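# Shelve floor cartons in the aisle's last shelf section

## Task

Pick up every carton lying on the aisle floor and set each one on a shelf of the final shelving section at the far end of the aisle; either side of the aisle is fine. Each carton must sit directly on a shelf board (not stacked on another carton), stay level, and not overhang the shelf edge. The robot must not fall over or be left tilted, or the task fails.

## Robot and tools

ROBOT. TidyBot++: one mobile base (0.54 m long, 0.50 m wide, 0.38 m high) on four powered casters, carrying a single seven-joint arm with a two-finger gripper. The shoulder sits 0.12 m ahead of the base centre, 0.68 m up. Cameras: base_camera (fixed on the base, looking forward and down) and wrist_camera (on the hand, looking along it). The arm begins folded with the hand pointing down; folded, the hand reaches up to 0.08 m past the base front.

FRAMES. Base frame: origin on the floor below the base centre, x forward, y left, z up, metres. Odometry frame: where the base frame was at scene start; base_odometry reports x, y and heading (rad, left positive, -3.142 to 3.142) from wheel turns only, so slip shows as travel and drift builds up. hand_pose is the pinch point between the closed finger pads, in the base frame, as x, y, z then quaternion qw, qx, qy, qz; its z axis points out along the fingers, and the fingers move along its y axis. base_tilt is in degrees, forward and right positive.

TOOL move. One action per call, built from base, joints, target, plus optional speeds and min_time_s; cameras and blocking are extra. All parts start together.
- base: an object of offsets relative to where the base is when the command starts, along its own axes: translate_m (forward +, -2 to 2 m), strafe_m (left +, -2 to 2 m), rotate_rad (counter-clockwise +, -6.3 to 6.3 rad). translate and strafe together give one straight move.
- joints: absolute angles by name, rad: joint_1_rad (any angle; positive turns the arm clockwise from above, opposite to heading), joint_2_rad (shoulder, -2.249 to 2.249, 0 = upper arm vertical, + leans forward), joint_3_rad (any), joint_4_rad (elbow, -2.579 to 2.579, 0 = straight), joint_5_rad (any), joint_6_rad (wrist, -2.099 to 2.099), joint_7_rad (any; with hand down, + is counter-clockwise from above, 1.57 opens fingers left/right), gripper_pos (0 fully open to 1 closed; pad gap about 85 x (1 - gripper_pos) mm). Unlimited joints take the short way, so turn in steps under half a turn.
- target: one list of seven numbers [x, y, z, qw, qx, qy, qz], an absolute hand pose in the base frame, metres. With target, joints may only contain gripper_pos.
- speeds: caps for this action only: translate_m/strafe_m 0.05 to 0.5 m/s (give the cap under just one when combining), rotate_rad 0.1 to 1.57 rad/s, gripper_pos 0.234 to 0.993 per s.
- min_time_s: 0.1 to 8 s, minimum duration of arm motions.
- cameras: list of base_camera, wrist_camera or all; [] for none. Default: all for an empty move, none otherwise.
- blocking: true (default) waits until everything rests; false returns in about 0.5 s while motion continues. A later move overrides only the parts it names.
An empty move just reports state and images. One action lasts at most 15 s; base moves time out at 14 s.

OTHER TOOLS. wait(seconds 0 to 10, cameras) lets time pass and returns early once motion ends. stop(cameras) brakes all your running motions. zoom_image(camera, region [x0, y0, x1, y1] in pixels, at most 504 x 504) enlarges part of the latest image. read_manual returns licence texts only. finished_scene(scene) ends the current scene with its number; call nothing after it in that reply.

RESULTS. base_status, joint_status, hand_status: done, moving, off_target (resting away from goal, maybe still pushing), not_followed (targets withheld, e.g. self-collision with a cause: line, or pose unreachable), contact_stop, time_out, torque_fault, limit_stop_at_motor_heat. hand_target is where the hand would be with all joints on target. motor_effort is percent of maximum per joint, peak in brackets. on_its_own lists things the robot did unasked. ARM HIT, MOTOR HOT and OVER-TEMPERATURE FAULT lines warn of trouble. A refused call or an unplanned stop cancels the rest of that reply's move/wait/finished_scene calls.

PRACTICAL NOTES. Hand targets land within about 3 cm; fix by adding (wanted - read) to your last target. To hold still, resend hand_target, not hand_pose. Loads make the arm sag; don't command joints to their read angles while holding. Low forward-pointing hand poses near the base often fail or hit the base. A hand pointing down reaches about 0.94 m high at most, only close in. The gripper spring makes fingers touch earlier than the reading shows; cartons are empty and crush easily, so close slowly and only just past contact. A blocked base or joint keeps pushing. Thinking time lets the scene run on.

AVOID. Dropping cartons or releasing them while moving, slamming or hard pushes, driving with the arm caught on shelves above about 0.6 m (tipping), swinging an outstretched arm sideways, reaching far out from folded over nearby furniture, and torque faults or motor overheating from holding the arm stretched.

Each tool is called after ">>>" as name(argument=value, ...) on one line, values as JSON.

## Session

>>> move(joints={"joint_6_rad": 0.55}, cameras=["all"])

>>> move(joints={"joint_1_rad": 1.5}, cameras=["wrist_camera"])

>>> move(joints={"joint_1_rad": 3.0}, cameras=["wrist_camera"])

>>> move(joints={"joint_1_rad": 4.5}, cameras=["wrist_camera"])

Scene clock: 2.07 s.
Motor temperatures (°C): [31 30 23 26 31 36 34]
move: done
base_odometry: x=+0.000 y=+0.000 heading=+0.000
base_tilt: forward=-0.2 right=+0.7
base_status: not commanded
joint_positions: joint_1_rad=-0.026 joint_2_rad=-0.334 joint_3_rad=+3.186 joint_4_rad=-2.514 joint_5_rad=+0.014 joint_6_rad=+0.509 joint_7_rad=+1.546 gripper_pos=+0.002
joint_status: all done
motor_effort: joint_1_rad=+0(0) joint_2_rad=-6(7) joint_3_rad=+0(1) joint_4_rad=+16(17) joint_5_rad=+1(1) joint_6_rad=+8(9) joint_7_rad=+0(1)
hand_pose: x=+0.5491 y=-0.0062 z=+0.8687 quat_wxyz=(-0.007, +0.741, -0.013, +0.671)
hand_target: x=+0.5501 y=-0.0063 z=+0.8814 quat_wxyz=(-0.007, +0.727, -0.013, +0.686)
hand_status: not commanded
pictures: base_camera, wrist_camera
wrist_camera: T_world_to_cam=[[-0.02297, -0.99881, -0.04299, 0.04348], [-0.10959, 0.04525, -0.99295, 0.97857], [0.99371, -0.01809, -0.1105, -0.31096]] pos_world=[0.41724, -0.00648, 0.93917]

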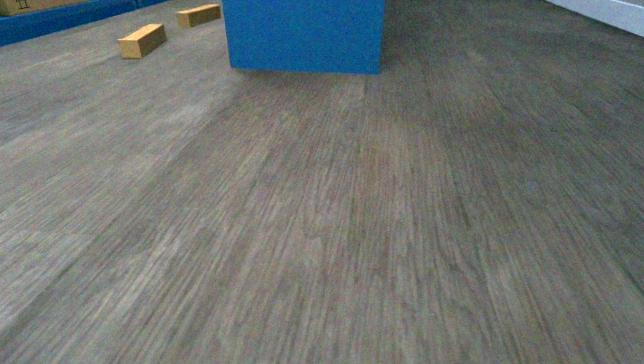

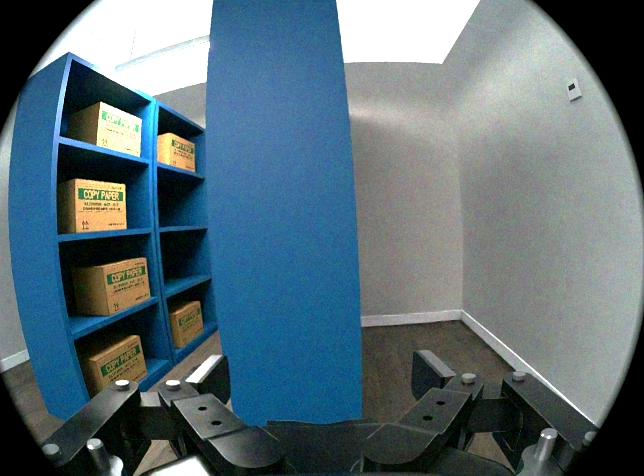

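Scene clock: 4.83 s.
move: done
base_odometry: x=+0.000 y=+0.000 heading=+0.000
base_tilt: forward=-0.2 right=+0.7
base_status: not commanded
joint_positions: joint_1_rad=+1.489 joint_2_rad=-0.334 joint_3_rad=+3.186 joint_4_rad=-2.514 joint_5_rad=+0.014 joint_6_rad=+0.509 joint_7_rad=+1.546 gripper_pos=+0.002
joint_status: all done
motor_effort: joint_1_rad=+0(2) joint_2_rad=-6(7) joint_3_rad=+0(1) joint_4_rad=+16(16) joint_5_rad=+0(1) joint_6_rad=+8(8) joint_7_rad=+0(1)
hand_pose: x=+0.1370 y=-0.4298 z=+0.8687 quat_wxyz=(+0.456, +0.530, -0.519, +0.492)
hand_target: x=+0.1322 y=-0.4309 z=+0.8814 quat_wxyz=(+0.469, +0.517, -0.512, +0.500)
hand_status: not commanded
wrist_camera: T_world_to_cam=[[-0.99852, -0.03327, -0.043, 0.15964], [0.03903, 0.11197, -0.99294, 0.96088], [0.03785, -0.99315, -0.11051, -0.19721]] pos_world=[0.12937, -0.29814, 0.93917]

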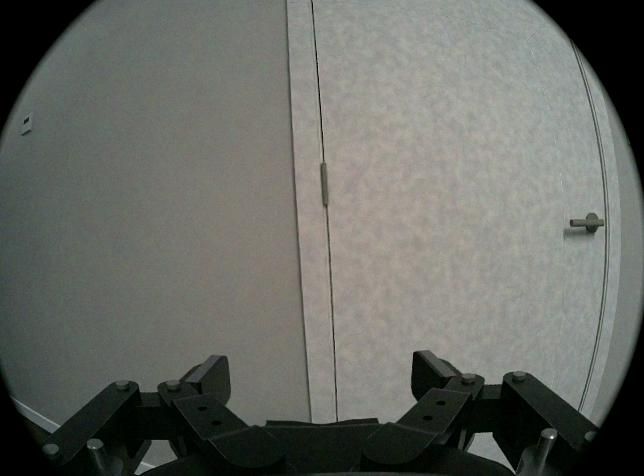

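Scene clock: 7.57 s.
move: done
base_odometry: x=+0.000 y=+0.000 heading=+0.000
base_tilt: forward=-0.2 right=+0.7
base_status: not commanded
joint_positions: joint_1_rad=+2.989 joint_2_rad=-0.334 joint_3_rad=+3.186 joint_4_rad=-2.514 joint_5_rad=+0.014 joint_6_rad=+0.509 joint_7_rad=+1.546 gripper_pos=+0.002
joint_status: all done
motor_effort: joint_1_rad=+0(1) joint_2_rad=-6(7) joint_3_rad=+0(1) joint_4_rad=+16(17) joint_5_rad=+1(1) joint_6_rad=+8(8) joint_7_rad=+0(1)
hand_pose: x=-0.3084 y=-0.0484 z=+0.8687 quat_wxyz=(+0.669, +0.034, -0.741, +0.049)
hand_target: x=-0.3099 y=-0.0436 z=+0.8814 quat_wxyz=(+0.684, +0.029, -0.727, +0.046)
hand_status: not commanded
wrist_camera: T_world_to_cam=[[-0.10391, 0.99366, -0.04297, 0.05317], [0.11444, -0.03097, -0.99295, 0.95191], [-0.98798, -0.10809, -0.1105, -0.07515]] pos_world=[-0.17766, -0.03148, 0.93917]

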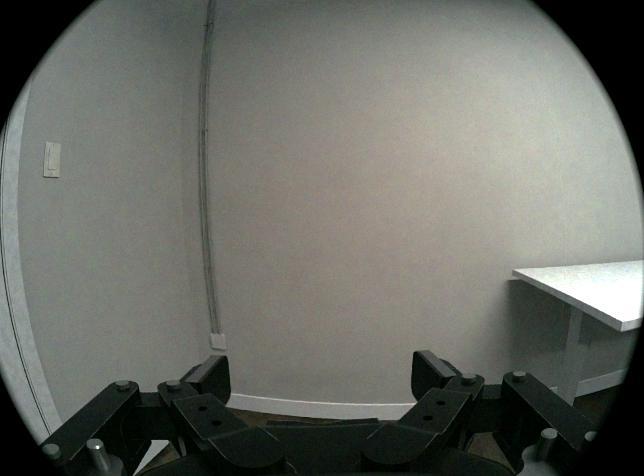

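Scene clock: 10.30 s.
move: done
base_odometry: x=+0.000 y=+0.000 heading=+0.000
base_tilt: forward=-0.2 right=+0.7
base_status: not commanded
joint_positions: joint_1_rad=+4.489 joint_2_rad=-0.334 joint_3_rad=+3.186 joint_4_rad=-2.514 joint_5_rad=+0.014 joint_6_rad=+0.509 joint_7_rad=+1.546 gripper_pos=+0.002
joint_status: all done
motor_effort: joint_1_rad=+0(2) joint_2_rad=-6(7) joint_3_rad=+0(1) joint_4_rad=+16(17) joint_5_rad=+1(1) joint_6_rad=+8(9) joint_7_rad=+0(1)
hand_pose: x=+0.0405 y=+0.4229 z=+0.8687 quat_wxyz=(+0.523, -0.480, -0.565, -0.420)
hand_target: x=+0.0451 y=+0.4247 z=+0.8814 quat_wxyz=(+0.532, -0.474, -0.552, -0.433)
hand_status: not commanded
wrist_camera: T_world_to_cam=[[0.98381, 0.17397, -0.04302, -0.07622], [-0.02284, -0.11636, -0.99294, 0.96824], [-0.17775, 0.97785, -0.1105, -0.17157]] pos_world=[0.06661, 0.29369, 0.93917]

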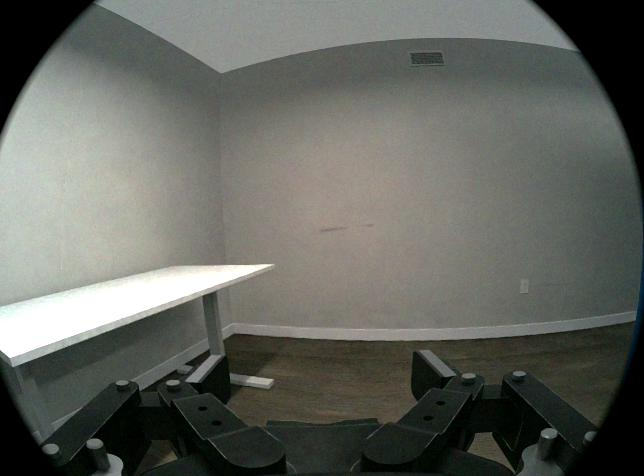

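>>> move(base={"translate_m": 0.62, "strafe_m": 0.761, "rotate_rad": -0.036}, joints={"joint_1_rad": 0.0, "joint_2_rad": 1.222, "joint_3_rad": 3.1416, "joint_4_rad": -2.148, "joint_5_rad": 0.0, "joint_6_rad": 0.752, "joint_7_rad": 1.5708}, min_time_s=3, cameras=["all"])

>>> zoom_image(camera="base_camera", region=[180, 0, 480, 180])

Scene clock: 26.03 s.
move: done
base_odometry: x=+0.620 y=+0.761 heading=-0.036
base_tilt: forward=-0.2 right=+0.7
base_status: done
joint_positions: joint_1_rad=+6.279 joint_2_rad=+1.182 joint_3_rad=+3.162 joint_4_rad=-2.168 joint_5_rad=+0.014 joint_6_rad=+0.711 joint_7_rad=+1.546 gripper_pos=+0.002
joint_status: all done
motor_effort: joint_1_rad=+0(2) joint_2_rad=-31(33) joint_3_rad=-1(2) joint_4_rad=-1(17) joint_5_rad=+0(1) joint_6_rad=+4(9) joint_7_rad=+0(1)
hand_pose: x=+0.5933 y=-0.0053 z=+0.2607 quat_wxyz=(-0.003, -0.969, +0.005, -0.249)
hand_target: x=+0.5989 y=+0.0013 z=+0.2498 quat_wxyz=(+0.000, -0.966, +0.000, -0.259)
hand_status: not commanded
pictures: base_camera, wrist_camera
wrist_camera: T_world_to_cam=[[-0.0309, -0.99951, 0.00528, 0.01148], [-0.88107, 0.02475, -0.47234, 0.70152], [0.47197, -0.01925, -0.8814, 0.08854]] pos_world=[0.57665, -0.00419, 0.40933]

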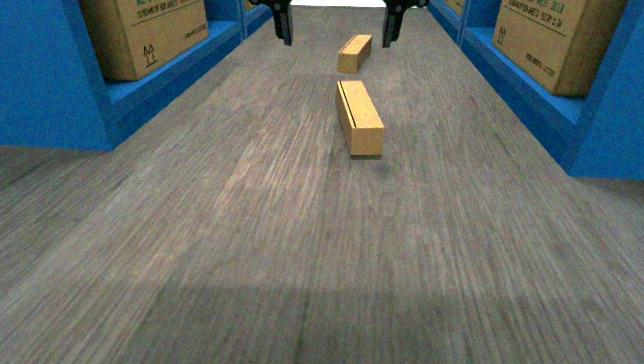

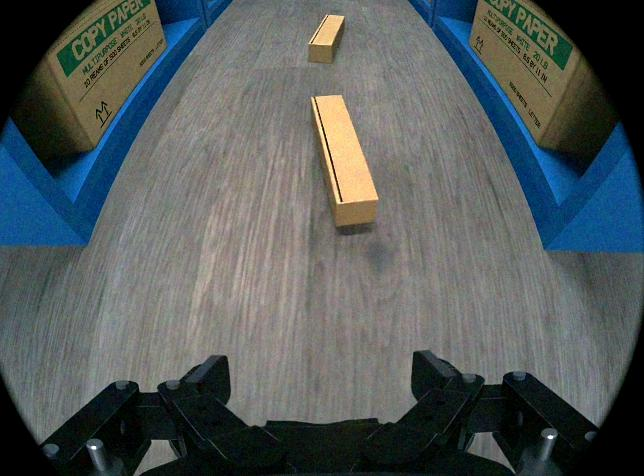

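Scaled by 1.680.

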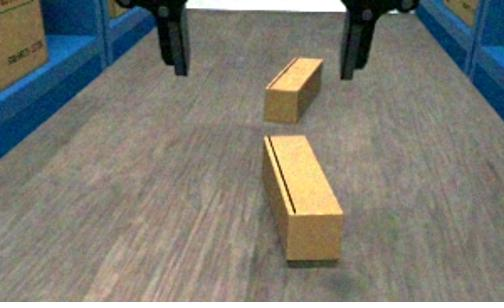

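>>> move(base={"translate_m": 0.326, "strafe_m": -0.09, "rotate_rad": -0.05}, joints={"joint_1_rad": -0.174, "joint_2_rad": 1.60, "joint_4_rad": -1.733}, min_time_s=2, cameras=["all"])

>>> zoom_image(camera="base_camera", region=[180, 0, 480, 320])

Scene clock: 71.10 s.
move: done
base_odometry: x=+0.943 y=+0.659 heading=-0.086
base_tilt: forward=-0.1 right=+0.7
base_status: done
joint_positions: joint_1_rad=+6.116 joint_2_rad=+1.561 joint_3_rad=+3.155 joint_4_rad=-1.752 joint_5_rad=+0.014 joint_6_rad=+0.717 joint_7_rad=+1.546 gripper_pos=+0.002
joint_status: all done
motor_effort: joint_1_rad=+0(4) joint_2_rad=-34(36) joint_3_rad=+0(2) joint_4_rad=+0(2) joint_5_rad=+1(1) joint_6_rad=+4(5) joint_7_rad=+0(1)
hand_pose: x=+0.6410 y=+0.0842 z=+0.1100 quat_wxyz=(+0.022, -0.960, -0.077, -0.268)
hand_target: x=+0.6371 y=+0.0924 z=+0.0973 quat_wxyz=(+0.024, -0.957, -0.084, -0.276)
hand_status: not commanded
pictures: base_camera, wrist_camera
wrist_camera: T_world_to_cam=[[0.1393, -0.99025, -0.00104, -0.00602], [-0.85196, -0.11932, -0.50983, 0.66787], [0.50473, 0.0719, -0.86028, -0.09616]] pos_world=[0.61838, 0.08064, 0.25777]

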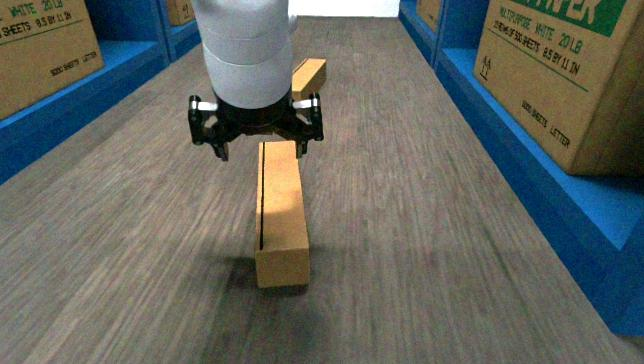

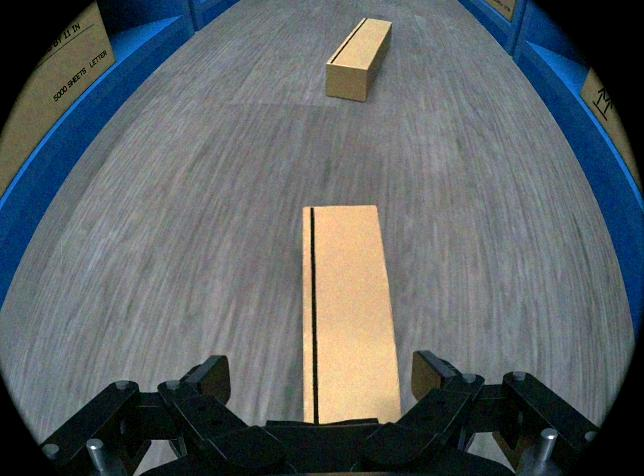

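Scaled by 1.575.

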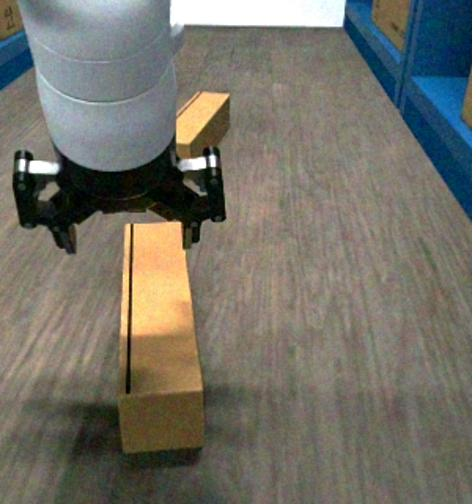

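>>> move(base={"strafe_m": -0.012}, joints={"joint_1_rad": -0.143, "joint_2_rad": 1.7825, "joint_4_rad": -1.553}, min_time_s=2.2, cameras=["wrist_camera"])

>>> move(joints={"gripper_pos": 0.31}, speeds={"gripper_pos": 0.234}, cameras=["wrist_camera"])

Scene clock: 88.00 s.
move: done
base_odometry: x=+0.942 y=+0.647 heading=-0.086
base_tilt: forward=-0.1 right=+0.7
base_status: done
joint_positions: joint_1_rad=+6.128 joint_2_rad=+1.738 joint_3_rad=+3.155 joint_4_rad=-1.573 joint_5_rad=+0.014 joint_6_rad=+0.717 joint_7_rad=+1.546 gripper_pos=+0.002
joint_status: all done
motor_effort: joint_1_rad=+0(3) joint_2_rad=-34(36) joint_3_rad=-1(1) joint_4_rad=+0(1) joint_5_rad=+0(1) joint_6_rad=+4(5) joint_7_rad=+0(0)
hand_pose: x=+0.6373 y=+0.0778 z=+0.0362 quat_wxyz=(+0.021, -0.960, -0.072, -0.270)
hand_target: x=+0.6292 y=+0.0748 z=+0.0209 quat_wxyz=(+0.020, -0.959, -0.069, -0.275)
hand_status: not commanded
wrist_camera: T_world_to_cam=[[0.12972, -0.99155, -0.00161, -0.00576], [-0.85208, -0.11064, -0.51159, 0.62569], [0.50709, 0.06774, -0.85923, -0.15854]] pos_world=[0.61427, 0.07425, 0.18386]

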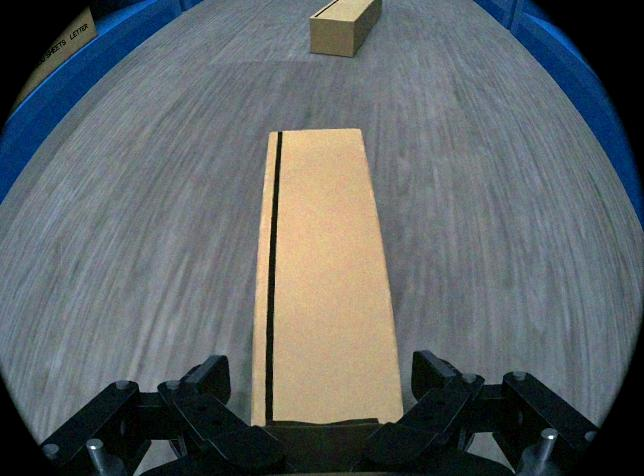

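Scene clock: 89.90 s.
move: done
base_odometry: x=+0.942 y=+0.647 heading=-0.086
base_tilt: forward=-0.1 right=+0.7
base_status: not commanded
joint_positions: joint_1_rad=+6.129 joint_2_rad=+1.738 joint_3_rad=+3.155 joint_4_rad=-1.573 joint_5_rad=+0.014 joint_6_rad=+0.717 joint_7_rad=+1.546 gripper_pos=+0.311
joint_status: all done
motor_effort: joint_1_rad=+0(0) joint_2_rad=-34(35) joint_3_rad=-1(1) joint_4_rad=+0(1) joint_5_rad=+0(1) joint_6_rad=+4(5) joint_7_rad=+0(1)
hand_pose: x=+0.6375 y=+0.0773 z=+0.0362 quat_wxyz=(+0.021, -0.960, -0.072, -0.270)
hand_target: x=+0.6292 y=+0.0748 z=+0.0209 quat_wxyz=(+0.020, -0.959, -0.069, -0.275)
hand_status: not commanded
wrist_camera: T_world_to_cam=[[0.12883, -0.99167, -0.00167, -0.0056], [-0.85214, -0.10984, -0.51165, 0.62572], [0.5072, 0.06734, -0.85919, -0.15861]] pos_world=[0.61437, 0.07386, 0.18386]

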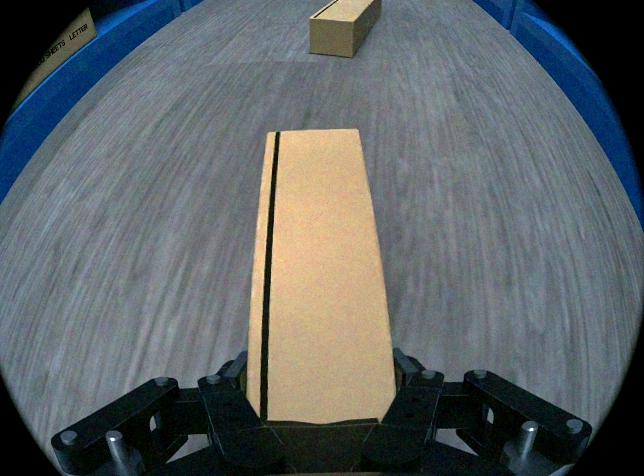

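>>> move(joints={"gripper_pos": 0.34}, speeds={"gripper_pos": 0.234})

>>> move(base={"translate_m": -0.35}, joints={"joint_2_rad": 1.40, "joint_4_rad": -1.877}, min_time_s=2.0, cameras=["wrist_camera"])

>>> move(joints={"joint_1_rad": -1.571, "joint_2_rad": 1.7625, "joint_4_rad": -1.578}, min_time_s=3, cameras=["wrist_camera"])

Scene clock: 95.43 s.
move: done
base_odometry: x=+0.942 y=+0.647 heading=-0.086
base_tilt: forward=-0.2 right=+0.7
base_status: not commanded
joint_positions: joint_1_rad=+6.129 joint_2_rad=+1.738 joint_3_rad=+3.155 joint_4_rad=-1.573 joint_5_rad=+0.014 joint_6_rad=+0.717 joint_7_rad=+1.546 gripper_pos=+0.337
joint_status: all done
motor_effort: joint_1_rad=+0(0) joint_2_rad=-33(34) joint_3_rad=+0(1) joint_4_rad=+2(2) joint_5_rad=+0(1) joint_6_rad=+4(4) joint_7_rad=+0(0)
hand_pose: x=+0.6375 y=+0.0774 z=+0.0362 quat_wxyz=(+0.021, -0.960, -0.072, -0.270)
hand_target: x=+0.6292 y=+0.0748 z=+0.0209 quat_wxyz=(+0.020, -0.959, -0.069, -0.275)
hand_status: not commanded
pictures: none

Scene clock: 98.00 s.
move: done
base_odometry: x=+0.593 y=+0.677 heading=-0.086
base_tilt: forward=-0.2 right=+0.7
base_status: done
joint_positions: joint_1_rad=+6.133 joint_2_rad=+1.450 joint_3_rad=+3.155 joint_4_rad=-1.859 joint_5_rad=+0.014 joint_6_rad=+0.719 joint_7_rad=+1.546 gripper_pos=+0.337
joint_status: all done
motor_effort: joint_1_rad=+0(1) joint_2_rad=-35(36) joint_3_rad=-1(1) joint_4_rad=+0(2) joint_5_rad=+0(1) joint_6_rad=+5(5) joint_7_rad=+0(1)
hand_pose: x=+0.6419 y=+0.0756 z=+0.1572 quat_wxyz=(+0.020, -0.960, -0.068, -0.271)
hand_target: x=+0.6654 y=+0.0800 z=+0.1879 quat_wxyz=(+0.022, -0.950, -0.068, -0.303)
hand_status: not commanded
wrist_camera: T_world_to_cam=[[0.12135, -0.99261, -0.00189, -0.00272], [-0.85103, -0.10306, -0.51491, 0.69053], [0.51091, 0.0641, -0.85724, -0.05926]] pos_world=[0.61826, 0.07227, 0.30476]

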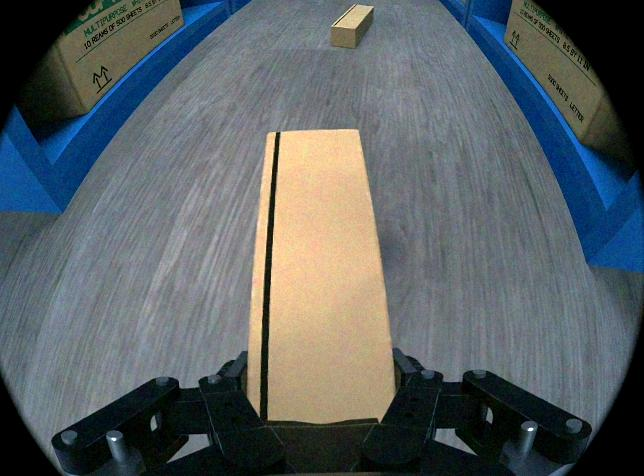

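Scene clock: 101.30 s.
move: done
base_odometry: x=+0.593 y=+0.677 heading=-0.086
base_tilt: forward=-0.2 right=+0.7
base_status: not commanded
joint_positions: joint_1_rad=+4.717 joint_2_rad=+1.720 joint_3_rad=+3.153 joint_4_rad=-1.600 joint_5_rad=+0.014 joint_6_rad=+0.719 joint_7_rad=+1.546 gripper_pos=+0.337
joint_status: all done
motor_effort: joint_1_rad=+0(3) joint_2_rad=-35(36) joint_3_rad=+0(2) joint_4_rad=+0(2) joint_5_rad=+1(1) joint_6_rad=+5(5) joint_7_rad=+0(1)
hand_pose: x=+0.1236 y=+0.5207 z=+0.0431 quat_wxyz=(+0.189, -0.685, -0.678, -0.189)
hand_target: x=+0.1176 y=+0.5145 z=+0.0286 quat_wxyz=(+0.193, -0.680, -0.680, -0.193)
hand_status: not commanded
wrist_camera: T_world_to_cam=[[0.99955, -0.02986, -0.00319, -0.10806], [-0.02737, -0.86216, -0.50589, 0.52962], [0.01236, 0.50575, -0.86259, -0.08893]] pos_world=[0.1236, 0.49837, 0.19087]

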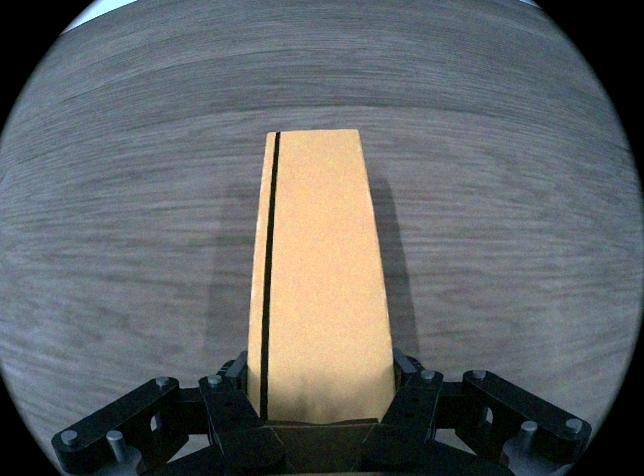

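>>> move(joints={"joint_2_rad": 1.783, "joint_4_rad": -1.552}, min_time_s=1.2)

>>> move(joints={"gripper_pos": 0.0}, speeds={"gripper_pos": 0.3})

>>> move(joints={"joint_2_rad": 1.40, "joint_4_rad": -1.877}, min_time_s=1.6, cameras=["wrist_camera"])

>>> move(joints={"joint_1_rad": 0.132})

>>> move(base={"translate_m": 0.836, "strafe_m": 0.175}, joints={"joint_2_rad": 1.60, "joint_4_rad": -1.733}, min_time_s=2.5, cameras=["all"])

>>> zoom_image(camera="base_camera", region=[250, 0, 530, 320])

Scene clock: 112.83 s.
move: done
base_odometry: x=+0.593 y=+0.677 heading=-0.086
base_tilt: forward=-0.2 right=+0.7
base_status: not commanded
joint_positions: joint_1_rad=+4.717 joint_2_rad=+1.738 joint_3_rad=+3.153 joint_4_rad=-1.574 joint_5_rad=+0.014 joint_6_rad=+0.719 joint_7_rad=+1.546 gripper_pos=+0.337
joint_status: all done
motor_effort: joint_1_rad=+0(0) joint_2_rad=-35(36) joint_3_rad=-1(1) joint_4_rad=+0(1) joint_5_rad=+0(1) joint_6_rad=+5(5) joint_7_rad=+0(0)
hand_pose: x=+0.1235 y=+0.5241 z=+0.0364 quat_wxyz=(+0.192, -0.684, -0.677, -0.191)
hand_target: x=+0.1176 y=+0.5159 z=+0.0207 quat_wxyz=(+0.195, -0.680, -0.680, -0.195)
hand_status: not commanded
pictures: none

Scene clock: 114.57 s.
move: done
base_odometry: x=+0.593 y=+0.677 heading=-0.086
base_tilt: forward=-0.2 right=+0.7
base_status: not commanded
joint_positions: joint_1_rad=+4.717 joint_2_rad=+1.738 joint_3_rad=+3.153 joint_4_rad=-1.573 joint_5_rad=+0.014 joint_6_rad=+0.719 joint_7_rad=+1.546 gripper_pos=+0.002
joint_status: all done
motor_effort: joint_1_rad=+0(0) joint_2_rad=-35(35) joint_3_rad=+0(1) joint_4_rad=+0(1) joint_5_rad=+0(1) joint_6_rad=+4(5) joint_7_rad=+0(0)
hand_pose: x=+0.1235 y=+0.5245 z=+0.0364 quat_wxyz=(+0.192, -0.684, -0.677, -0.192)
hand_target: x=+0.1176 y=+0.5159 z=+0.0207 quat_wxyz=(+0.195, -0.680, -0.680, -0.195)
hand_status: not commanded
pictures: none

Scene clock: 116.47 s.
move: done
base_odometry: x=+0.593 y=+0.677 heading=-0.086
base_tilt: forward=-0.2 right=+0.7
base_status: not commanded
joint_positions: joint_1_rad=+4.717 joint_2_rad=+1.449 joint_3_rad=+3.153 joint_4_rad=-1.858 joint_5_rad=+0.014 joint_6_rad=+0.719 joint_7_rad=+1.546 gripper_pos=+0.002
joint_status: all done
motor_effort: joint_1_rad=+0(0) joint_2_rad=-35(36) joint_3_rad=-1(1) joint_4_rad=+0(1) joint_5_rad=+0(1) joint_6_rad=+4(5) joint_7_rad=+0(1)
hand_pose: x=+0.1239 y=+0.5293 z=+0.1578 quat_wxyz=(+0.193, -0.685, -0.676, -0.193)
hand_target: x=+0.1175 y=+0.5522 z=+0.1879 quat_wxyz=(+0.215, -0.674, -0.674, -0.215)
hand_status: not commanded
wrist_camera: T_world_to_cam=[[0.99946, -0.03278, -0.00347, -0.10621], [-0.02986, -0.85579, -0.51647, 0.59378], [0.01396, 0.51629, -0.8563, -0.0011]] pos_world=[0.1239, 0.50524, 0.30535]

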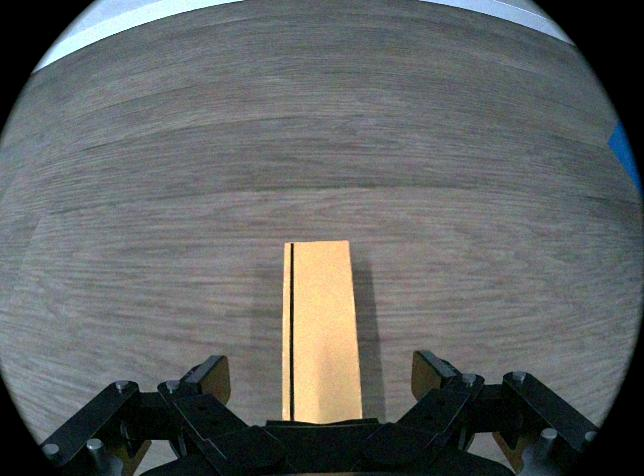

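Scene clock: 119.37 s.
move: done
base_odometry: x=+0.593 y=+0.677 heading=-0.086
base_tilt: forward=-0.2 right=+0.7
base_status: not commanded
joint_positions: joint_1_rad=+6.410 joint_2_rad=+1.449 joint_3_rad=+3.152 joint_4_rad=-1.858 joint_5_rad=+0.014 joint_6_rad=+0.719 joint_7_rad=+1.546 gripper_pos=+0.002
joint_status: all done
motor_effort: joint_1_rad=+0(3) joint_2_rad=-34(35) joint_3_rad=-1(2) joint_4_rad=+0(1) joint_5_rad=+0(1) joint_6_rad=+4(5) joint_7_rad=+0(1)
hand_pose: x=+0.6438 y=-0.0687 z=+0.1578 quat_wxyz=(-0.016, -0.960, +0.065, -0.273)
hand_target: x=+0.6666 y=-0.0714 z=+0.1879 quat_wxyz=(-0.020, -0.951, +0.063, -0.303)
hand_status: not commanded
pictures: none

Scene clock: 122.47 s.
move: done
base_odometry: x=+1.441 y=+0.780 heading=-0.085
base_tilt: forward=-0.2 right=+0.7
base_status: done
joint_positions: joint_1_rad=+6.411 joint_2_rad=+1.553 joint_3_rad=+3.152 joint_4_rad=-1.747 joint_5_rad=+0.014 joint_6_rad=+0.719 joint_7_rad=+1.546 gripper_pos=+0.002
joint_status: all done
motor_effort: joint_1_rad=+0(1) joint_2_rad=-35(36) joint_3_rad=+0(2) joint_4_rad=+1(2) joint_5_rad=+0(1) joint_6_rad=+4(5) joint_7_rad=+0(1)
hand_pose: x=+0.6507 y=-0.0702 z=+0.1149 quat_wxyz=(-0.016, -0.959, +0.065, -0.276)
hand_target: x=+0.6409 y=-0.0679 z=+0.0973 quat_wxyz=(-0.018, -0.959, +0.063, -0.276)
hand_status: not commanded
pictures: base_camera, wrist_camera
wrist_camera: T_world_to_cam=[[-0.15398, -0.98806, -0.00453, 0.03113], [-0.84218, 0.13364, -0.52237, 0.67296], [0.51674, -0.07662, -0.85271, -0.10487]] pos_world=[0.62574, -0.06721, 0.26224]

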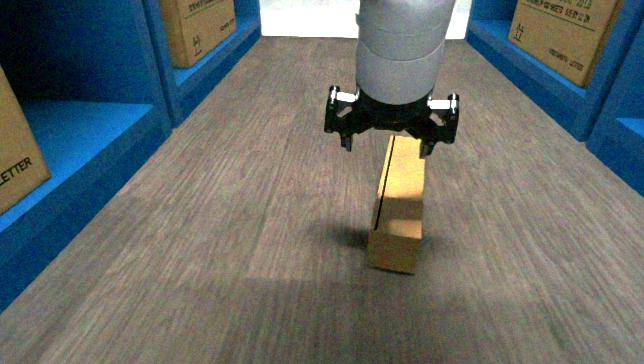

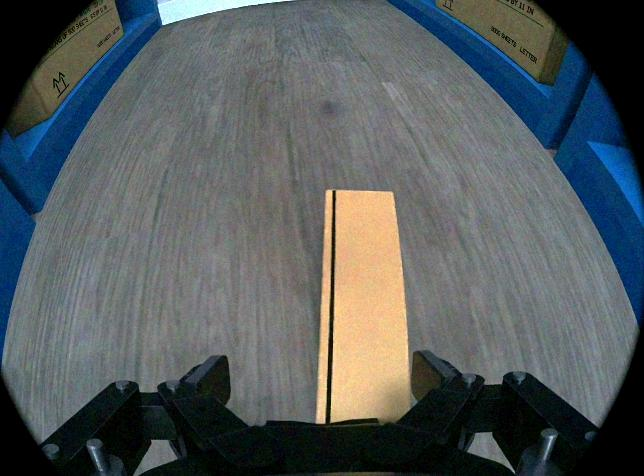

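Scaled by 1.575.

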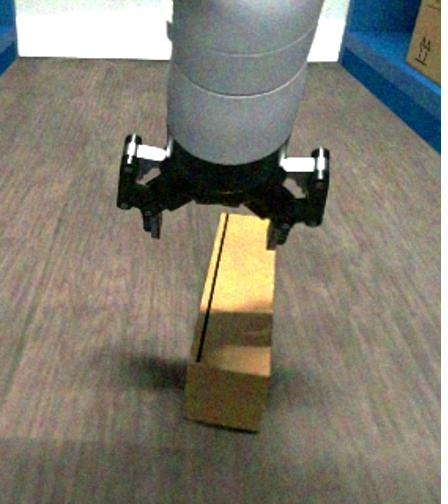

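>>> move(base={"translate_m": 0.045}, joints={"joint_1_rad": 0.2, "joint_2_rad": 1.66, "joint_4_rad": -1.685}, min_time_s=1.0, cameras=["wrist_camera"])

Scene clock: 135.43 s.
move: done
base_odometry: x=+1.486 y=+0.776 heading=-0.085
base_tilt: forward=-0.2 right=+0.7
base_status: done
joint_positions: joint_1_rad=+6.475 joint_2_rad=+1.618 joint_3_rad=+3.152 joint_4_rad=-1.704 joint_5_rad=+0.014 joint_6_rad=+0.720 joint_7_rad=+1.546 gripper_pos=+0.002
joint_status: all done
motor_effort: joint_1_rad=+0(1) joint_2_rad=-34(36) joint_3_rad=+0(1) joint_4_rad=+0(2) joint_5_rad=+0(1) joint_6_rad=+4(5) joint_7_rad=+1(1)
hand_pose: x=+0.6323 y=-0.1017 z=+0.0852 quat_wxyz=(-0.024, -0.959, +0.096, -0.265)
hand_target: x=+0.6269 y=-0.1016 z=+0.0708 quat_wxyz=(-0.027, -0.958, +0.096, -0.270)
hand_status: not commanded
wrist_camera: T_world_to_cam=[[-0.217, -0.97616, -0.00399, 0.03808], [-0.84289, 0.18943, -0.50364, 0.65073], [0.49239, -0.10592, -0.8639, -0.10975]] pos_world=[0.6108, -0.09772, 0.23308]

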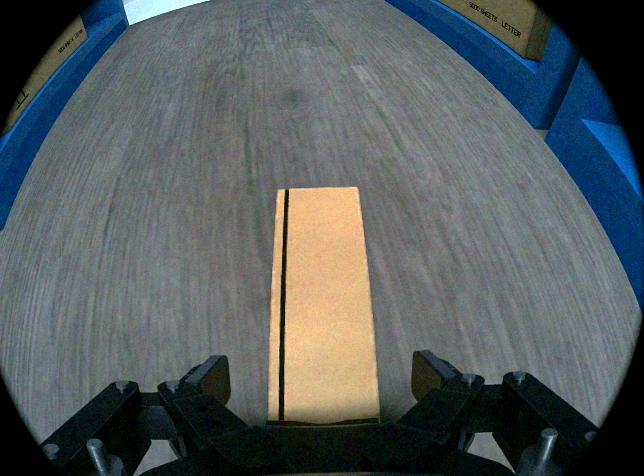

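>>> move(joints={"joint_2_rad": 1.7825, "joint_4_rad": -1.553}, min_time_s=1.5)

>>> move(joints={"gripper_pos": 0.31}, speeds={"gripper_pos": 0.234}, cameras=["wrist_camera"])

>>> move(joints={"gripper_pos": 0.34}, speeds={"gripper_pos": 0.234})

>>> move(joints={"joint_2_rad": -0.65, "joint_4_rad": -2.53, "joint_6_rad": -0.72}, min_time_s=3.5, cameras=["wrist_camera"])

>>> move(base={"translate_m": 1.19, "strafe_m": -0.06}, speeds={"translate_m": 0.4}, joints={"joint_1_rad": -1.571}, min_time_s=2.5, cameras=["all"])

Scene clock: 151.37 s.
move: done
base_odometry: x=+1.486 y=+0.776 heading=-0.085
base_tilt: forward=-0.2 right=+0.7
base_status: not commanded
joint_positions: joint_1_rad=+6.475 joint_2_rad=+1.737 joint_3_rad=+3.152 joint_4_rad=-1.573 joint_5_rad=+0.014 joint_6_rad=+0.720 joint_7_rad=+1.546 gripper_pos=+0.002
joint_status: all done
motor_effort: joint_1_rad=+0(0) joint_2_rad=-35(35) joint_3_rad=+0(1) joint_4_rad=+0(1) joint_5_rad=+0(1) joint_6_rad=+4(5) joint_7_rad=+0(1)
hand_pose: x=+0.6342 y=-0.1018 z=+0.0368 quat_wxyz=(-0.025, -0.958, +0.095, -0.271)
hand_target: x=+0.6246 y=-0.1011 z=+0.0209 quat_wxyz=(-0.028, -0.957, +0.096, -0.274)
hand_status: not commanded
pictures: none

Scene clock: 153.27 s.
move: done
base_odometry: x=+1.486 y=+0.776 heading=-0.085
base_tilt: forward=-0.2 right=+0.7
base_status: not commanded
joint_positions: joint_1_rad=+6.475 joint_2_rad=+1.737 joint_3_rad=+3.152 joint_4_rad=-1.573 joint_5_rad=+0.014 joint_6_rad=+0.720 joint_7_rad=+1.546 gripper_pos=+0.311
joint_status: all done
motor_effort: joint_1_rad=+0(1) joint_2_rad=-33(35) joint_3_rad=-1(1) joint_4_rad=+1(1) joint_5_rad=+0(1) joint_6_rad=+4(5) joint_7_rad=+0(1)
hand_pose: x=+0.6343 y=-0.1018 z=+0.0368 quat_wxyz=(-0.025, -0.958, +0.095, -0.271)
hand_target: x=+0.6246 y=-0.1011 z=+0.0209 quat_wxyz=(-0.028, -0.957, +0.096, -0.274)
hand_status: not commanded
wrist_camera: T_world_to_cam=[[-0.21553, -0.97649, -0.00441, 0.03715], [-0.83678, 0.18702, -0.51461, 0.6243], [0.50333, -0.10723, -0.85741, -0.15987]] pos_world=[0.61087, -0.09762, 0.18436]

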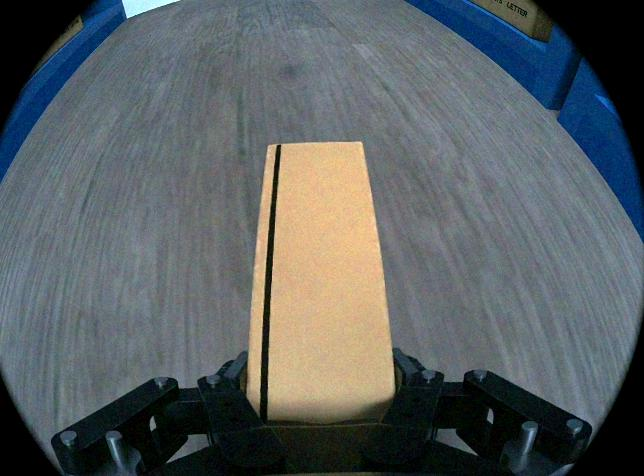

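Scene clock: 154.27 s.
move: done
base_odometry: x=+1.486 y=+0.776 heading=-0.085
base_tilt: forward=-0.2 right=+0.7
base_status: not commanded
joint_positions: joint_1_rad=+6.475 joint_2_rad=+1.737 joint_3_rad=+3.152 joint_4_rad=-1.572 joint_5_rad=+0.014 joint_6_rad=+0.720 joint_7_rad=+1.546 gripper_pos=+0.336
joint_status: all done
motor_effort: joint_1_rad=+0(1) joint_2_rad=-32(33) joint_3_rad=-1(1) joint_4_rad=+1(2) joint_5_rad=+1(1) joint_6_rad=+3(4) joint_7_rad=+0(0)
hand_pose: x=+0.6344 y=-0.1019 z=+0.0368 quat_wxyz=(-0.025, -0.957, +0.095, -0.271)
hand_target: x=+0.6246 y=-0.1011 z=+0.0209 quat_wxyz=(-0.028, -0.957, +0.096, -0.274)
hand_status: not commanded
pictures: none

Scene clock: 158.07 s.
move: done
base_odometry: x=+1.486 y=+0.776 heading=-0.085
base_tilt: forward=-0.2 right=+0.7
base_status: not commanded
joint_positions: joint_1_rad=+6.475 joint_2_rad=-0.627 joint_3_rad=+3.152 joint_4_rad=-2.505 joint_5_rad=+0.014 joint_6_rad=-0.670 joint_7_rad=+1.546 gripper_pos=+0.336
joint_status: all done
motor_effort: joint_1_rad=+0(1) joint_2_rad=+2(40) joint_3_rad=+1(1) joint_4_rad=+17(17) joint_5_rad=+0(1) joint_6_rad=+5(6) joint_7_rad=+0(1)
hand_pose: x=+0.3410 y=-0.0466 z=+0.6693 quat_wxyz=(-0.029, -0.951, +0.104, -0.291)
hand_target: x=+0.3205 y=-0.0395 z=+0.6544 quat_wxyz=(-0.027, -0.959, +0.096, -0.266)
hand_status: not commanded
wrist_camera: T_world_to_cam=[[-0.2346, -0.97207, -0.00687, 0.03917], [-0.81092, 0.1996, -0.55006, 0.70952], [0.53606, -0.12347, -0.8351, 0.50921]] pos_world=[0.31159, -0.04067, 0.81579]

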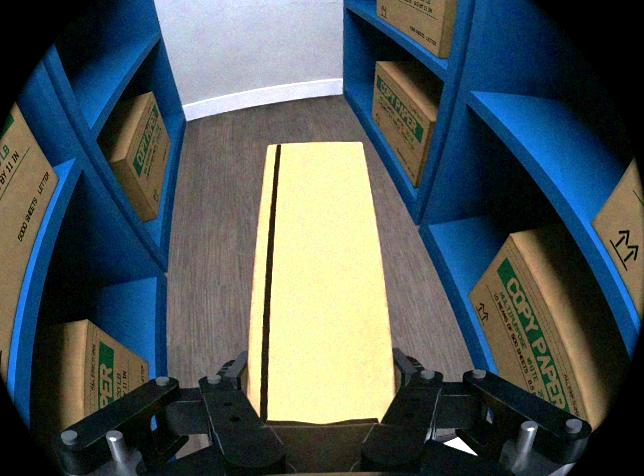

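Scene clock: 162.23 s.
move: done
base_odometry: x=+2.667 y=+0.616 heading=-0.085
base_tilt: forward=-0.2 right=+0.7
base_status: done
joint_positions: joint_1_rad=+4.723 joint_2_rad=-0.632 joint_3_rad=+3.152 joint_4_rad=-2.507 joint_5_rad=+0.014 joint_6_rad=-0.677 joint_7_rad=+1.546 gripper_pos=+0.336
joint_status: all done
motor_effort: joint_1_rad=+0(2) joint_2_rad=+2(4) joint_3_rad=+1(1) joint_4_rad=+17(17) joint_5_rad=+0(1) joint_6_rad=+5(5) joint_7_rad=+0(1)
hand_pose: x=+0.1247 y=+0.2245 z=+0.6683 quat_wxyz=(+0.204, -0.689, -0.664, -0.207)
hand_target: x=+0.1176 y=+0.2053 z=+0.6544 quat_wxyz=(+0.189, -0.681, -0.681, -0.189)
hand_status: not commanded
pictures: base_camera, wrist_camera
wrist_camera: T_world_to_cam=[[0.99844, -0.0554, -0.00669, -0.10782], [-0.05004, -0.8358, -0.54675, 0.6148], [0.0247, 0.54623, -0.83727, 0.57267]] pos_world=[0.12427, 0.19506, 0.8149]

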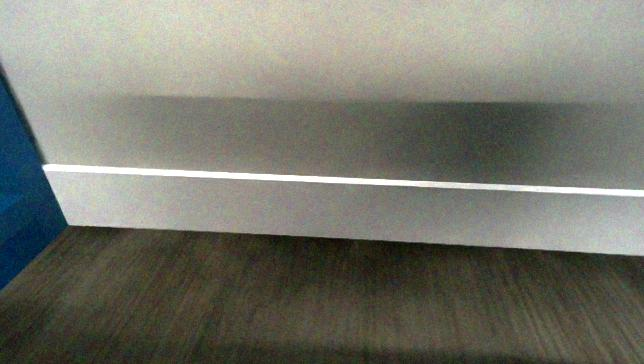

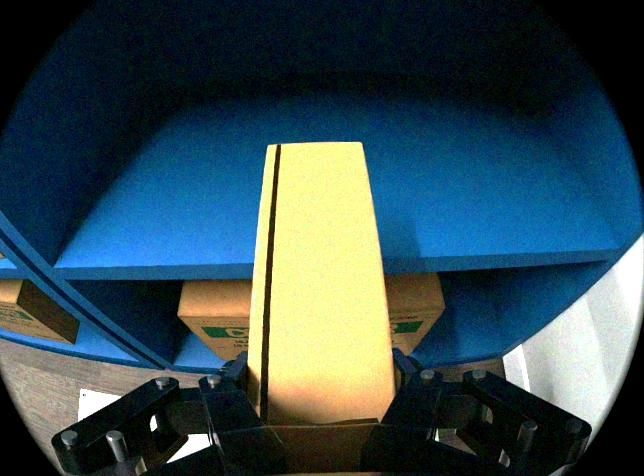

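>>> move(base={"translate_m": 0.13, "strafe_m": -0.035}, joints={"joint_2_rad": 0.4615, "joint_4_rad": -1.862, "joint_6_rad": -0.24}, min_time_s=3.5, cameras=["wrist_camera"])

>>> move(joints={"joint_2_rad": 0.490, "joint_4_rad": -1.931, "joint_6_rad": -0.195}, min_time_s=1.5, cameras=["wrist_camera"])

Scene clock: 186.27 s.
move: done
base_odometry: x=+2.793 y=+0.570 heading=-0.085
base_tilt: forward=-0.2 right=+0.6
base_status: done
joint_positions: joint_1_rad=+4.723 joint_2_rad=+0.430 joint_3_rad=+3.152 joint_4_rad=-1.894 joint_5_rad=+0.014 joint_6_rad=-0.284 joint_7_rad=+1.546 gripper_pos=+0.336
joint_status: all done
motor_effort: joint_1_rad=+0(1) joint_2_rad=-28(30) joint_3_rad=+0(1) joint_4_rad=+13(17) joint_5_rad=+1(1) joint_6_rad=+4(6) joint_7_rad=+0(1)
hand_pose: x=+0.1306 y=+0.5633 z=+0.5816 quat_wxyz=(+0.183, -0.692, -0.671, -0.190)
hand_target: x=+0.1175 y=+0.5869 z=+0.5830 quat_wxyz=(+0.202, -0.678, -0.678, -0.202)
hand_status: not commanded
wrist_camera: T_world_to_cam=[[0.99867, -0.0514, 0.00297, -0.1035], [-0.04302, -0.86478, -0.50031, 0.83928], [0.02829, 0.49952, -0.86584, 0.35732]] pos_world=[0.12936, 0.54198, 0.72958]

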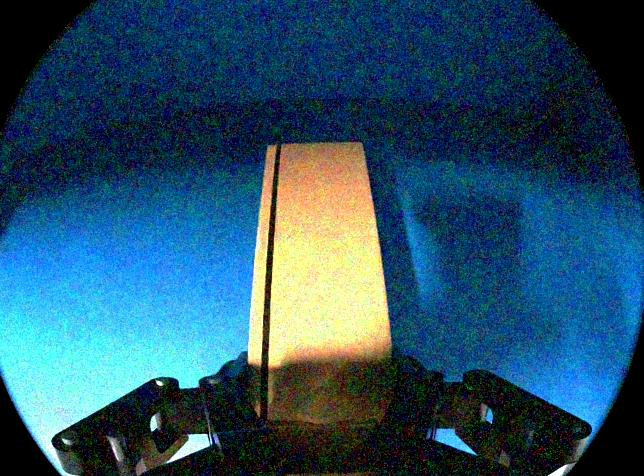

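Scene clock: 188.07 s.
move: done
base_odometry: x=+2.793 y=+0.570 heading=-0.085
base_tilt: forward=-0.2 right=+0.7
base_status: not commanded
joint_positions: joint_1_rad=+4.723 joint_2_rad=+0.449 joint_3_rad=+3.152 joint_4_rad=-1.908 joint_5_rad=+0.014 joint_6_rad=-0.238 joint_7_rad=+1.546 gripper_pos=+0.336
joint_status: all done
motor_effort: joint_1_rad=+0(0) joint_2_rad=-29(29) joint_3_rad=+0(1) joint_4_rad=+13(14) joint_5_rad=+0(1) joint_6_rad=+4(6) joint_7_rad=+0(1)
hand_pose: x=+0.1305 y=+0.5665 z=+0.5723 quat_wxyz=(+0.187, -0.691, -0.671, -0.194)
hand_target: x=+0.1175 y=+0.5616 z=+0.5476 quat_wxyz=(+0.184, -0.683, -0.683, -0.184)
hand_status: not commanded
wrist_camera: T_world_to_cam=[[0.9987, -0.05085, 0.00236, -0.10315], [-0.04252, -0.85881, -0.51053, 0.83984], [0.02798, 0.50977, -0.85985, 0.33849]] pos_world=[0.12926, 0.54346, 0.72007]

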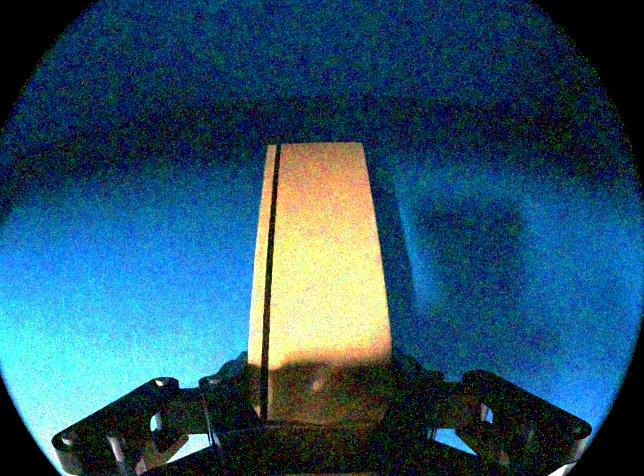

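>>> move(joints={"joint_2_rad": 0.498, "joint_4_rad": -1.936, "joint_6_rad": -0.188}, min_time_s=1.0)

>>> move(joints={"joint_2_rad": 0.505, "joint_4_rad": -1.940, "joint_6_rad": -0.180}, min_time_s=1.0, cameras=["wrist_camera"])

Scene clock: 193.37 s.
move: done
base_odometry: x=+2.793 y=+0.570 heading=-0.085
base_tilt: forward=-0.2 right=+0.7
base_status: not commanded
joint_positions: joint_1_rad=+4.723 joint_2_rad=+0.454 joint_3_rad=+3.152 joint_4_rad=-1.910 joint_5_rad=+0.014 joint_6_rad=-0.230 joint_7_rad=+1.546 gripper_pos=+0.336
joint_status: all done
motor_effort: joint_1_rad=+0(0) joint_2_rad=-29(29) joint_3_rad=-1(1) joint_4_rad=+13(13) joint_5_rad=+0(1) joint_6_rad=+4(5) joint_7_rad=+0(0)
hand_pose: x=+0.1305 y=+0.5671 z=+0.5698 quat_wxyz=(+0.187, -0.691, -0.671, -0.195)
hand_target: x=+0.1175 y=+0.5599 z=+0.5424 quat_wxyz=(+0.182, -0.683, -0.683, -0.182)
hand_status: not commanded
pictures: none

Scene clock: 194.67 s.
move: done
base_odometry: x=+2.793 y=+0.570 heading=-0.085
base_tilt: forward=-0.2 right=+0.7
base_status: not commanded
joint_positions: joint_1_rad=+4.723 joint_2_rad=+0.456 joint_3_rad=+3.152 joint_4_rad=-1.912 joint_5_rad=+0.014 joint_6_rad=-0.221 joint_7_rad=+1.546 gripper_pos=+0.336
joint_status: all done
motor_effort: joint_1_rad=+0(0) joint_2_rad=-28(29) joint_3_rad=+0(1) joint_4_rad=+12(13) joint_5_rad=+1(1) joint_6_rad=+4(5) joint_7_rad=+0(1)
hand_pose: x=+0.1305 y=+0.5683 z=+0.5694 quat_wxyz=(+0.189, -0.690, -0.670, -0.196)
hand_target: x=+0.1175 y=+0.5590 z=+0.5383 quat_wxyz=(+0.181, -0.684, -0.684, -0.181)
hand_status: not commanded
wrist_camera: T_world_to_cam=[[0.99872, -0.05064, 0.00208, -0.10292], [-0.04232, -0.85582, -0.51553, 0.84094], [0.02788, 0.51478, -0.85687, 0.33052]] pos_world=[0.12916, 0.54434, 0.71696]

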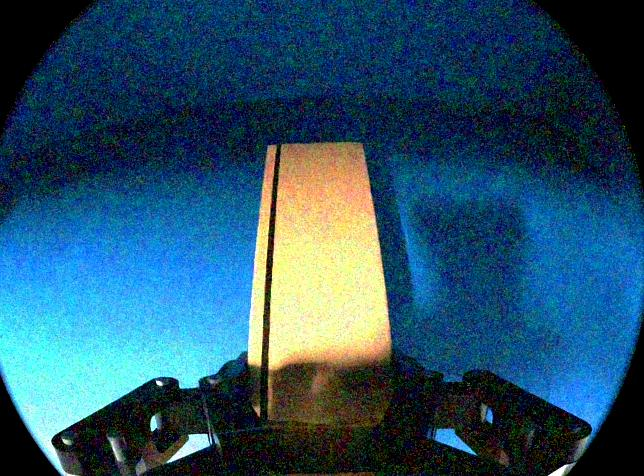

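>>> move(joints={"gripper_pos": 0.0}, speeds={"gripper_pos": 0.3})

>>> move(joints={"joint_2_rad": 0.32, "joint_4_rad": -1.85, "joint_6_rad": -0.46}, min_time_s=1.5)

>>> move(joints={"joint_2_rad": -0.65, "joint_4_rad": -2.53, "joint_6_rad": -0.72}, min_time_s=2.2, cameras=["wrist_camera"])

>>> move(base={"translate_m": -1.75})

>>> move(base={"translate_m": -0.451, "strafe_m": -0.08}, joints={"joint_2_rad": 1.60, "joint_4_rad": -1.733, "joint_6_rad": 0.752}, min_time_s=3.0, cameras=["all"])

Scene clock: 207.57 s.
move: done
base_odometry: x=+2.793 y=+0.570 heading=-0.085
base_tilt: forward=-0.2 right=+0.6
base_status: not commanded
joint_positions: joint_1_rad=+4.723 joint_2_rad=+0.462 joint_3_rad=+3.152 joint_4_rad=-1.914 joint_5_rad=+0.014 joint_6_rad=-0.220 joint_7_rad=+1.546 gripper_pos=+0.002
joint_status: all done
motor_effort: joint_1_rad=+0(0) joint_2_rad=-29(29) joint_3_rad=+0(1) joint_4_rad=+12(13) joint_5_rad=+1(1) joint_6_rad=+4(5) joint_7_rad=+0(1)
hand_pose: x=+0.1305 y=+0.5666 z=+0.5655 quat_wxyz=(+0.187, -0.691, -0.671, -0.194)
hand_target: x=+0.1175 y=+0.5590 z=+0.5383 quat_wxyz=(+0.181, -0.684, -0.684, -0.181)
hand_status: not commanded
pictures: none

Scene clock: 209.67 s.
move: done
base_odometry: x=+2.793 y=+0.570 heading=-0.085
base_tilt: forward=-0.2 right=+0.7
base_status: not commanded
joint_positions: joint_1_rad=+4.723 joint_2_rad=+0.364 joint_3_rad=+3.152 joint_4_rad=-1.878 joint_5_rad=+0.014 joint_6_rad=-0.414 joint_7_rad=+1.546 gripper_pos=+0.002
joint_status: all done
motor_effort: joint_1_rad=+0(0) joint_2_rad=-26(29) joint_3_rad=+0(1) joint_4_rad=+13(14) joint_5_rad=+1(1) joint_6_rad=+4(5) joint_7_rad=+0(1)
hand_pose: x=+0.1307 y=+0.5412 z=+0.6043 quat_wxyz=(+0.166, -0.697, -0.675, -0.174)
hand_target: x=+0.1175 y=+0.5444 z=+0.6325 quat_wxyz=(+0.179, -0.684, -0.684, -0.179)
hand_status: not commanded
pictures: none

Scene clock: 212.17 s.
move: done
base_odometry: x=+2.793 y=+0.570 heading=-0.085
base_tilt: forward=-0.2 right=+0.7
base_status: not commanded
joint_positions: joint_1_rad=+4.723 joint_2_rad=-0.628 joint_3_rad=+3.152 joint_4_rad=-2.504 joint_5_rad=+0.014 joint_6_rad=-0.672 joint_7_rad=+1.546 gripper_pos=+0.002
joint_status: all done
motor_effort: joint_1_rad=+0(1) joint_2_rad=+3(28) joint_3_rad=+1(1) joint_4_rad=+16(17) joint_5_rad=+0(1) joint_6_rad=+5(6) joint_7_rad=+0(1)
hand_pose: x=+0.1247 y=+0.2268 z=+0.6698 quat_wxyz=(+0.205, -0.689, -0.664, -0.208)
hand_target: x=+0.1176 y=+0.2053 z=+0.6544 quat_wxyz=(+0.189, -0.681, -0.681, -0.189)
hand_status: not commanded
wrist_camera: T_world_to_cam=[[0.99846, -0.05506, -0.00685, -0.10765], [-0.04973, -0.8334, -0.55043, 0.61947], [0.0246, 0.54992, -0.83485, 0.57022]] pos_world=[0.12427, 0.19676, 0.81629]

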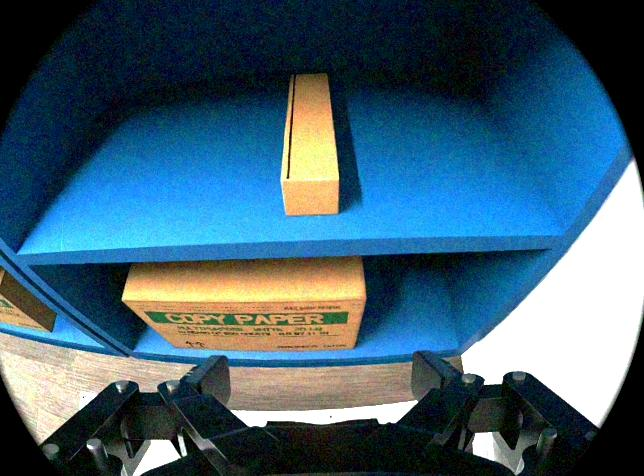

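Scene clock: 217.03 s.
move: done
base_odometry: x=+1.050 y=+0.718 heading=-0.085
base_tilt: forward=-0.2 right=+0.7
base_status: done
joint_positions: joint_1_rad=+4.722 joint_2_rad=-0.629 joint_3_rad=+3.152 joint_4_rad=-2.504 joint_5_rad=+0.014 joint_6_rad=-0.673 joint_7_rad=+1.546 gripper_pos=+0.002
joint_status: not commanded
motor_effort: joint_1_rad=+0(1) joint_2_rad=+2(3) joint_3_rad=+1(1) joint_4_rad=+16(17) joint_5_rad=+0(1) joint_6_rad=+5(5) joint_7_rad=+0(1)
hand_pose: x=+0.1245 y=+0.2264 z=+0.6698 quat_wxyz=(+0.205, -0.688, -0.664, -0.208)
hand_target: x=+0.1176 y=+0.2053 z=+0.6544 quat_wxyz=(+0.189, -0.681, -0.681, -0.189)
hand_status: not commanded
pictures: none

Scene clock: 220.63 s.
move: done
base_odometry: x=+0.593 y=+0.676 heading=-0.085
base_tilt: forward=-0.2 right=+0.7
base_status: done
joint_positions: joint_1_rad=+4.715 joint_2_rad=+1.560 joint_3_rad=+3.150 joint_4_rad=-1.754 joint_5_rad=+0.014 joint_6_rad=+0.709 joint_7_rad=+1.546 gripper_pos=+0.002
joint_status: all done
motor_effort: joint_1_rad=+0(2) joint_2_rad=-35(37) joint_3_rad=-1(2) joint_4_rad=+0(17) joint_5_rad=+1(1) joint_6_rad=+4(5) joint_7_rad=+0(1)
hand_pose: x=+0.1214 y=+0.5265 z=+0.1093 quat_wxyz=(+0.189, -0.686, -0.678, -0.187)
hand_target: x=+0.1175 y=+0.5263 z=+0.0973 quat_wxyz=(+0.196, -0.679, -0.680, -0.196)
hand_status: not commanded
pictures: base_camera, wrist_camera
wrist_camera: T_world_to_cam=[[0.99953, -0.03003, -0.0056, -0.10506], [-0.02877, -0.86395, -0.50276, 0.56881], [0.01026, 0.50268, -0.86441, -0.03263]] pos_world=[0.12171, 0.50468, 0.25718]

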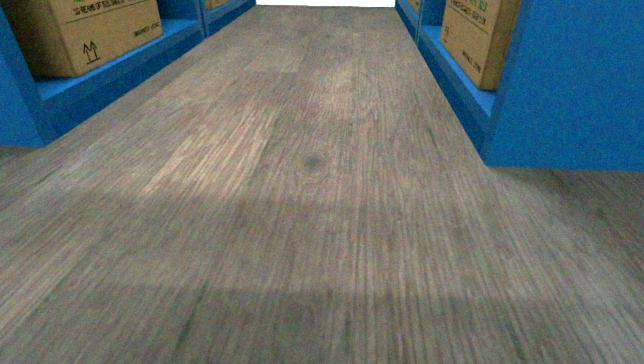

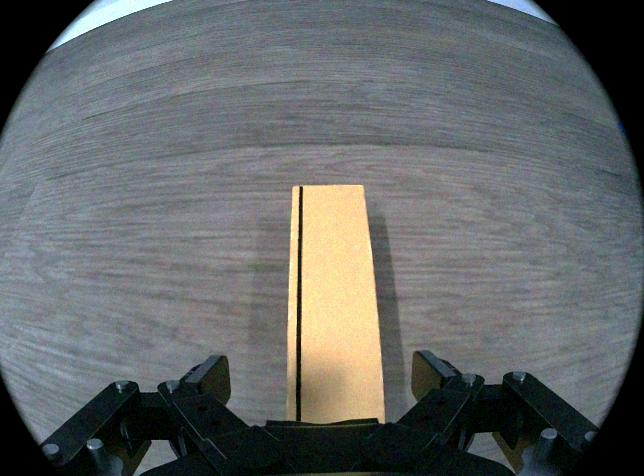

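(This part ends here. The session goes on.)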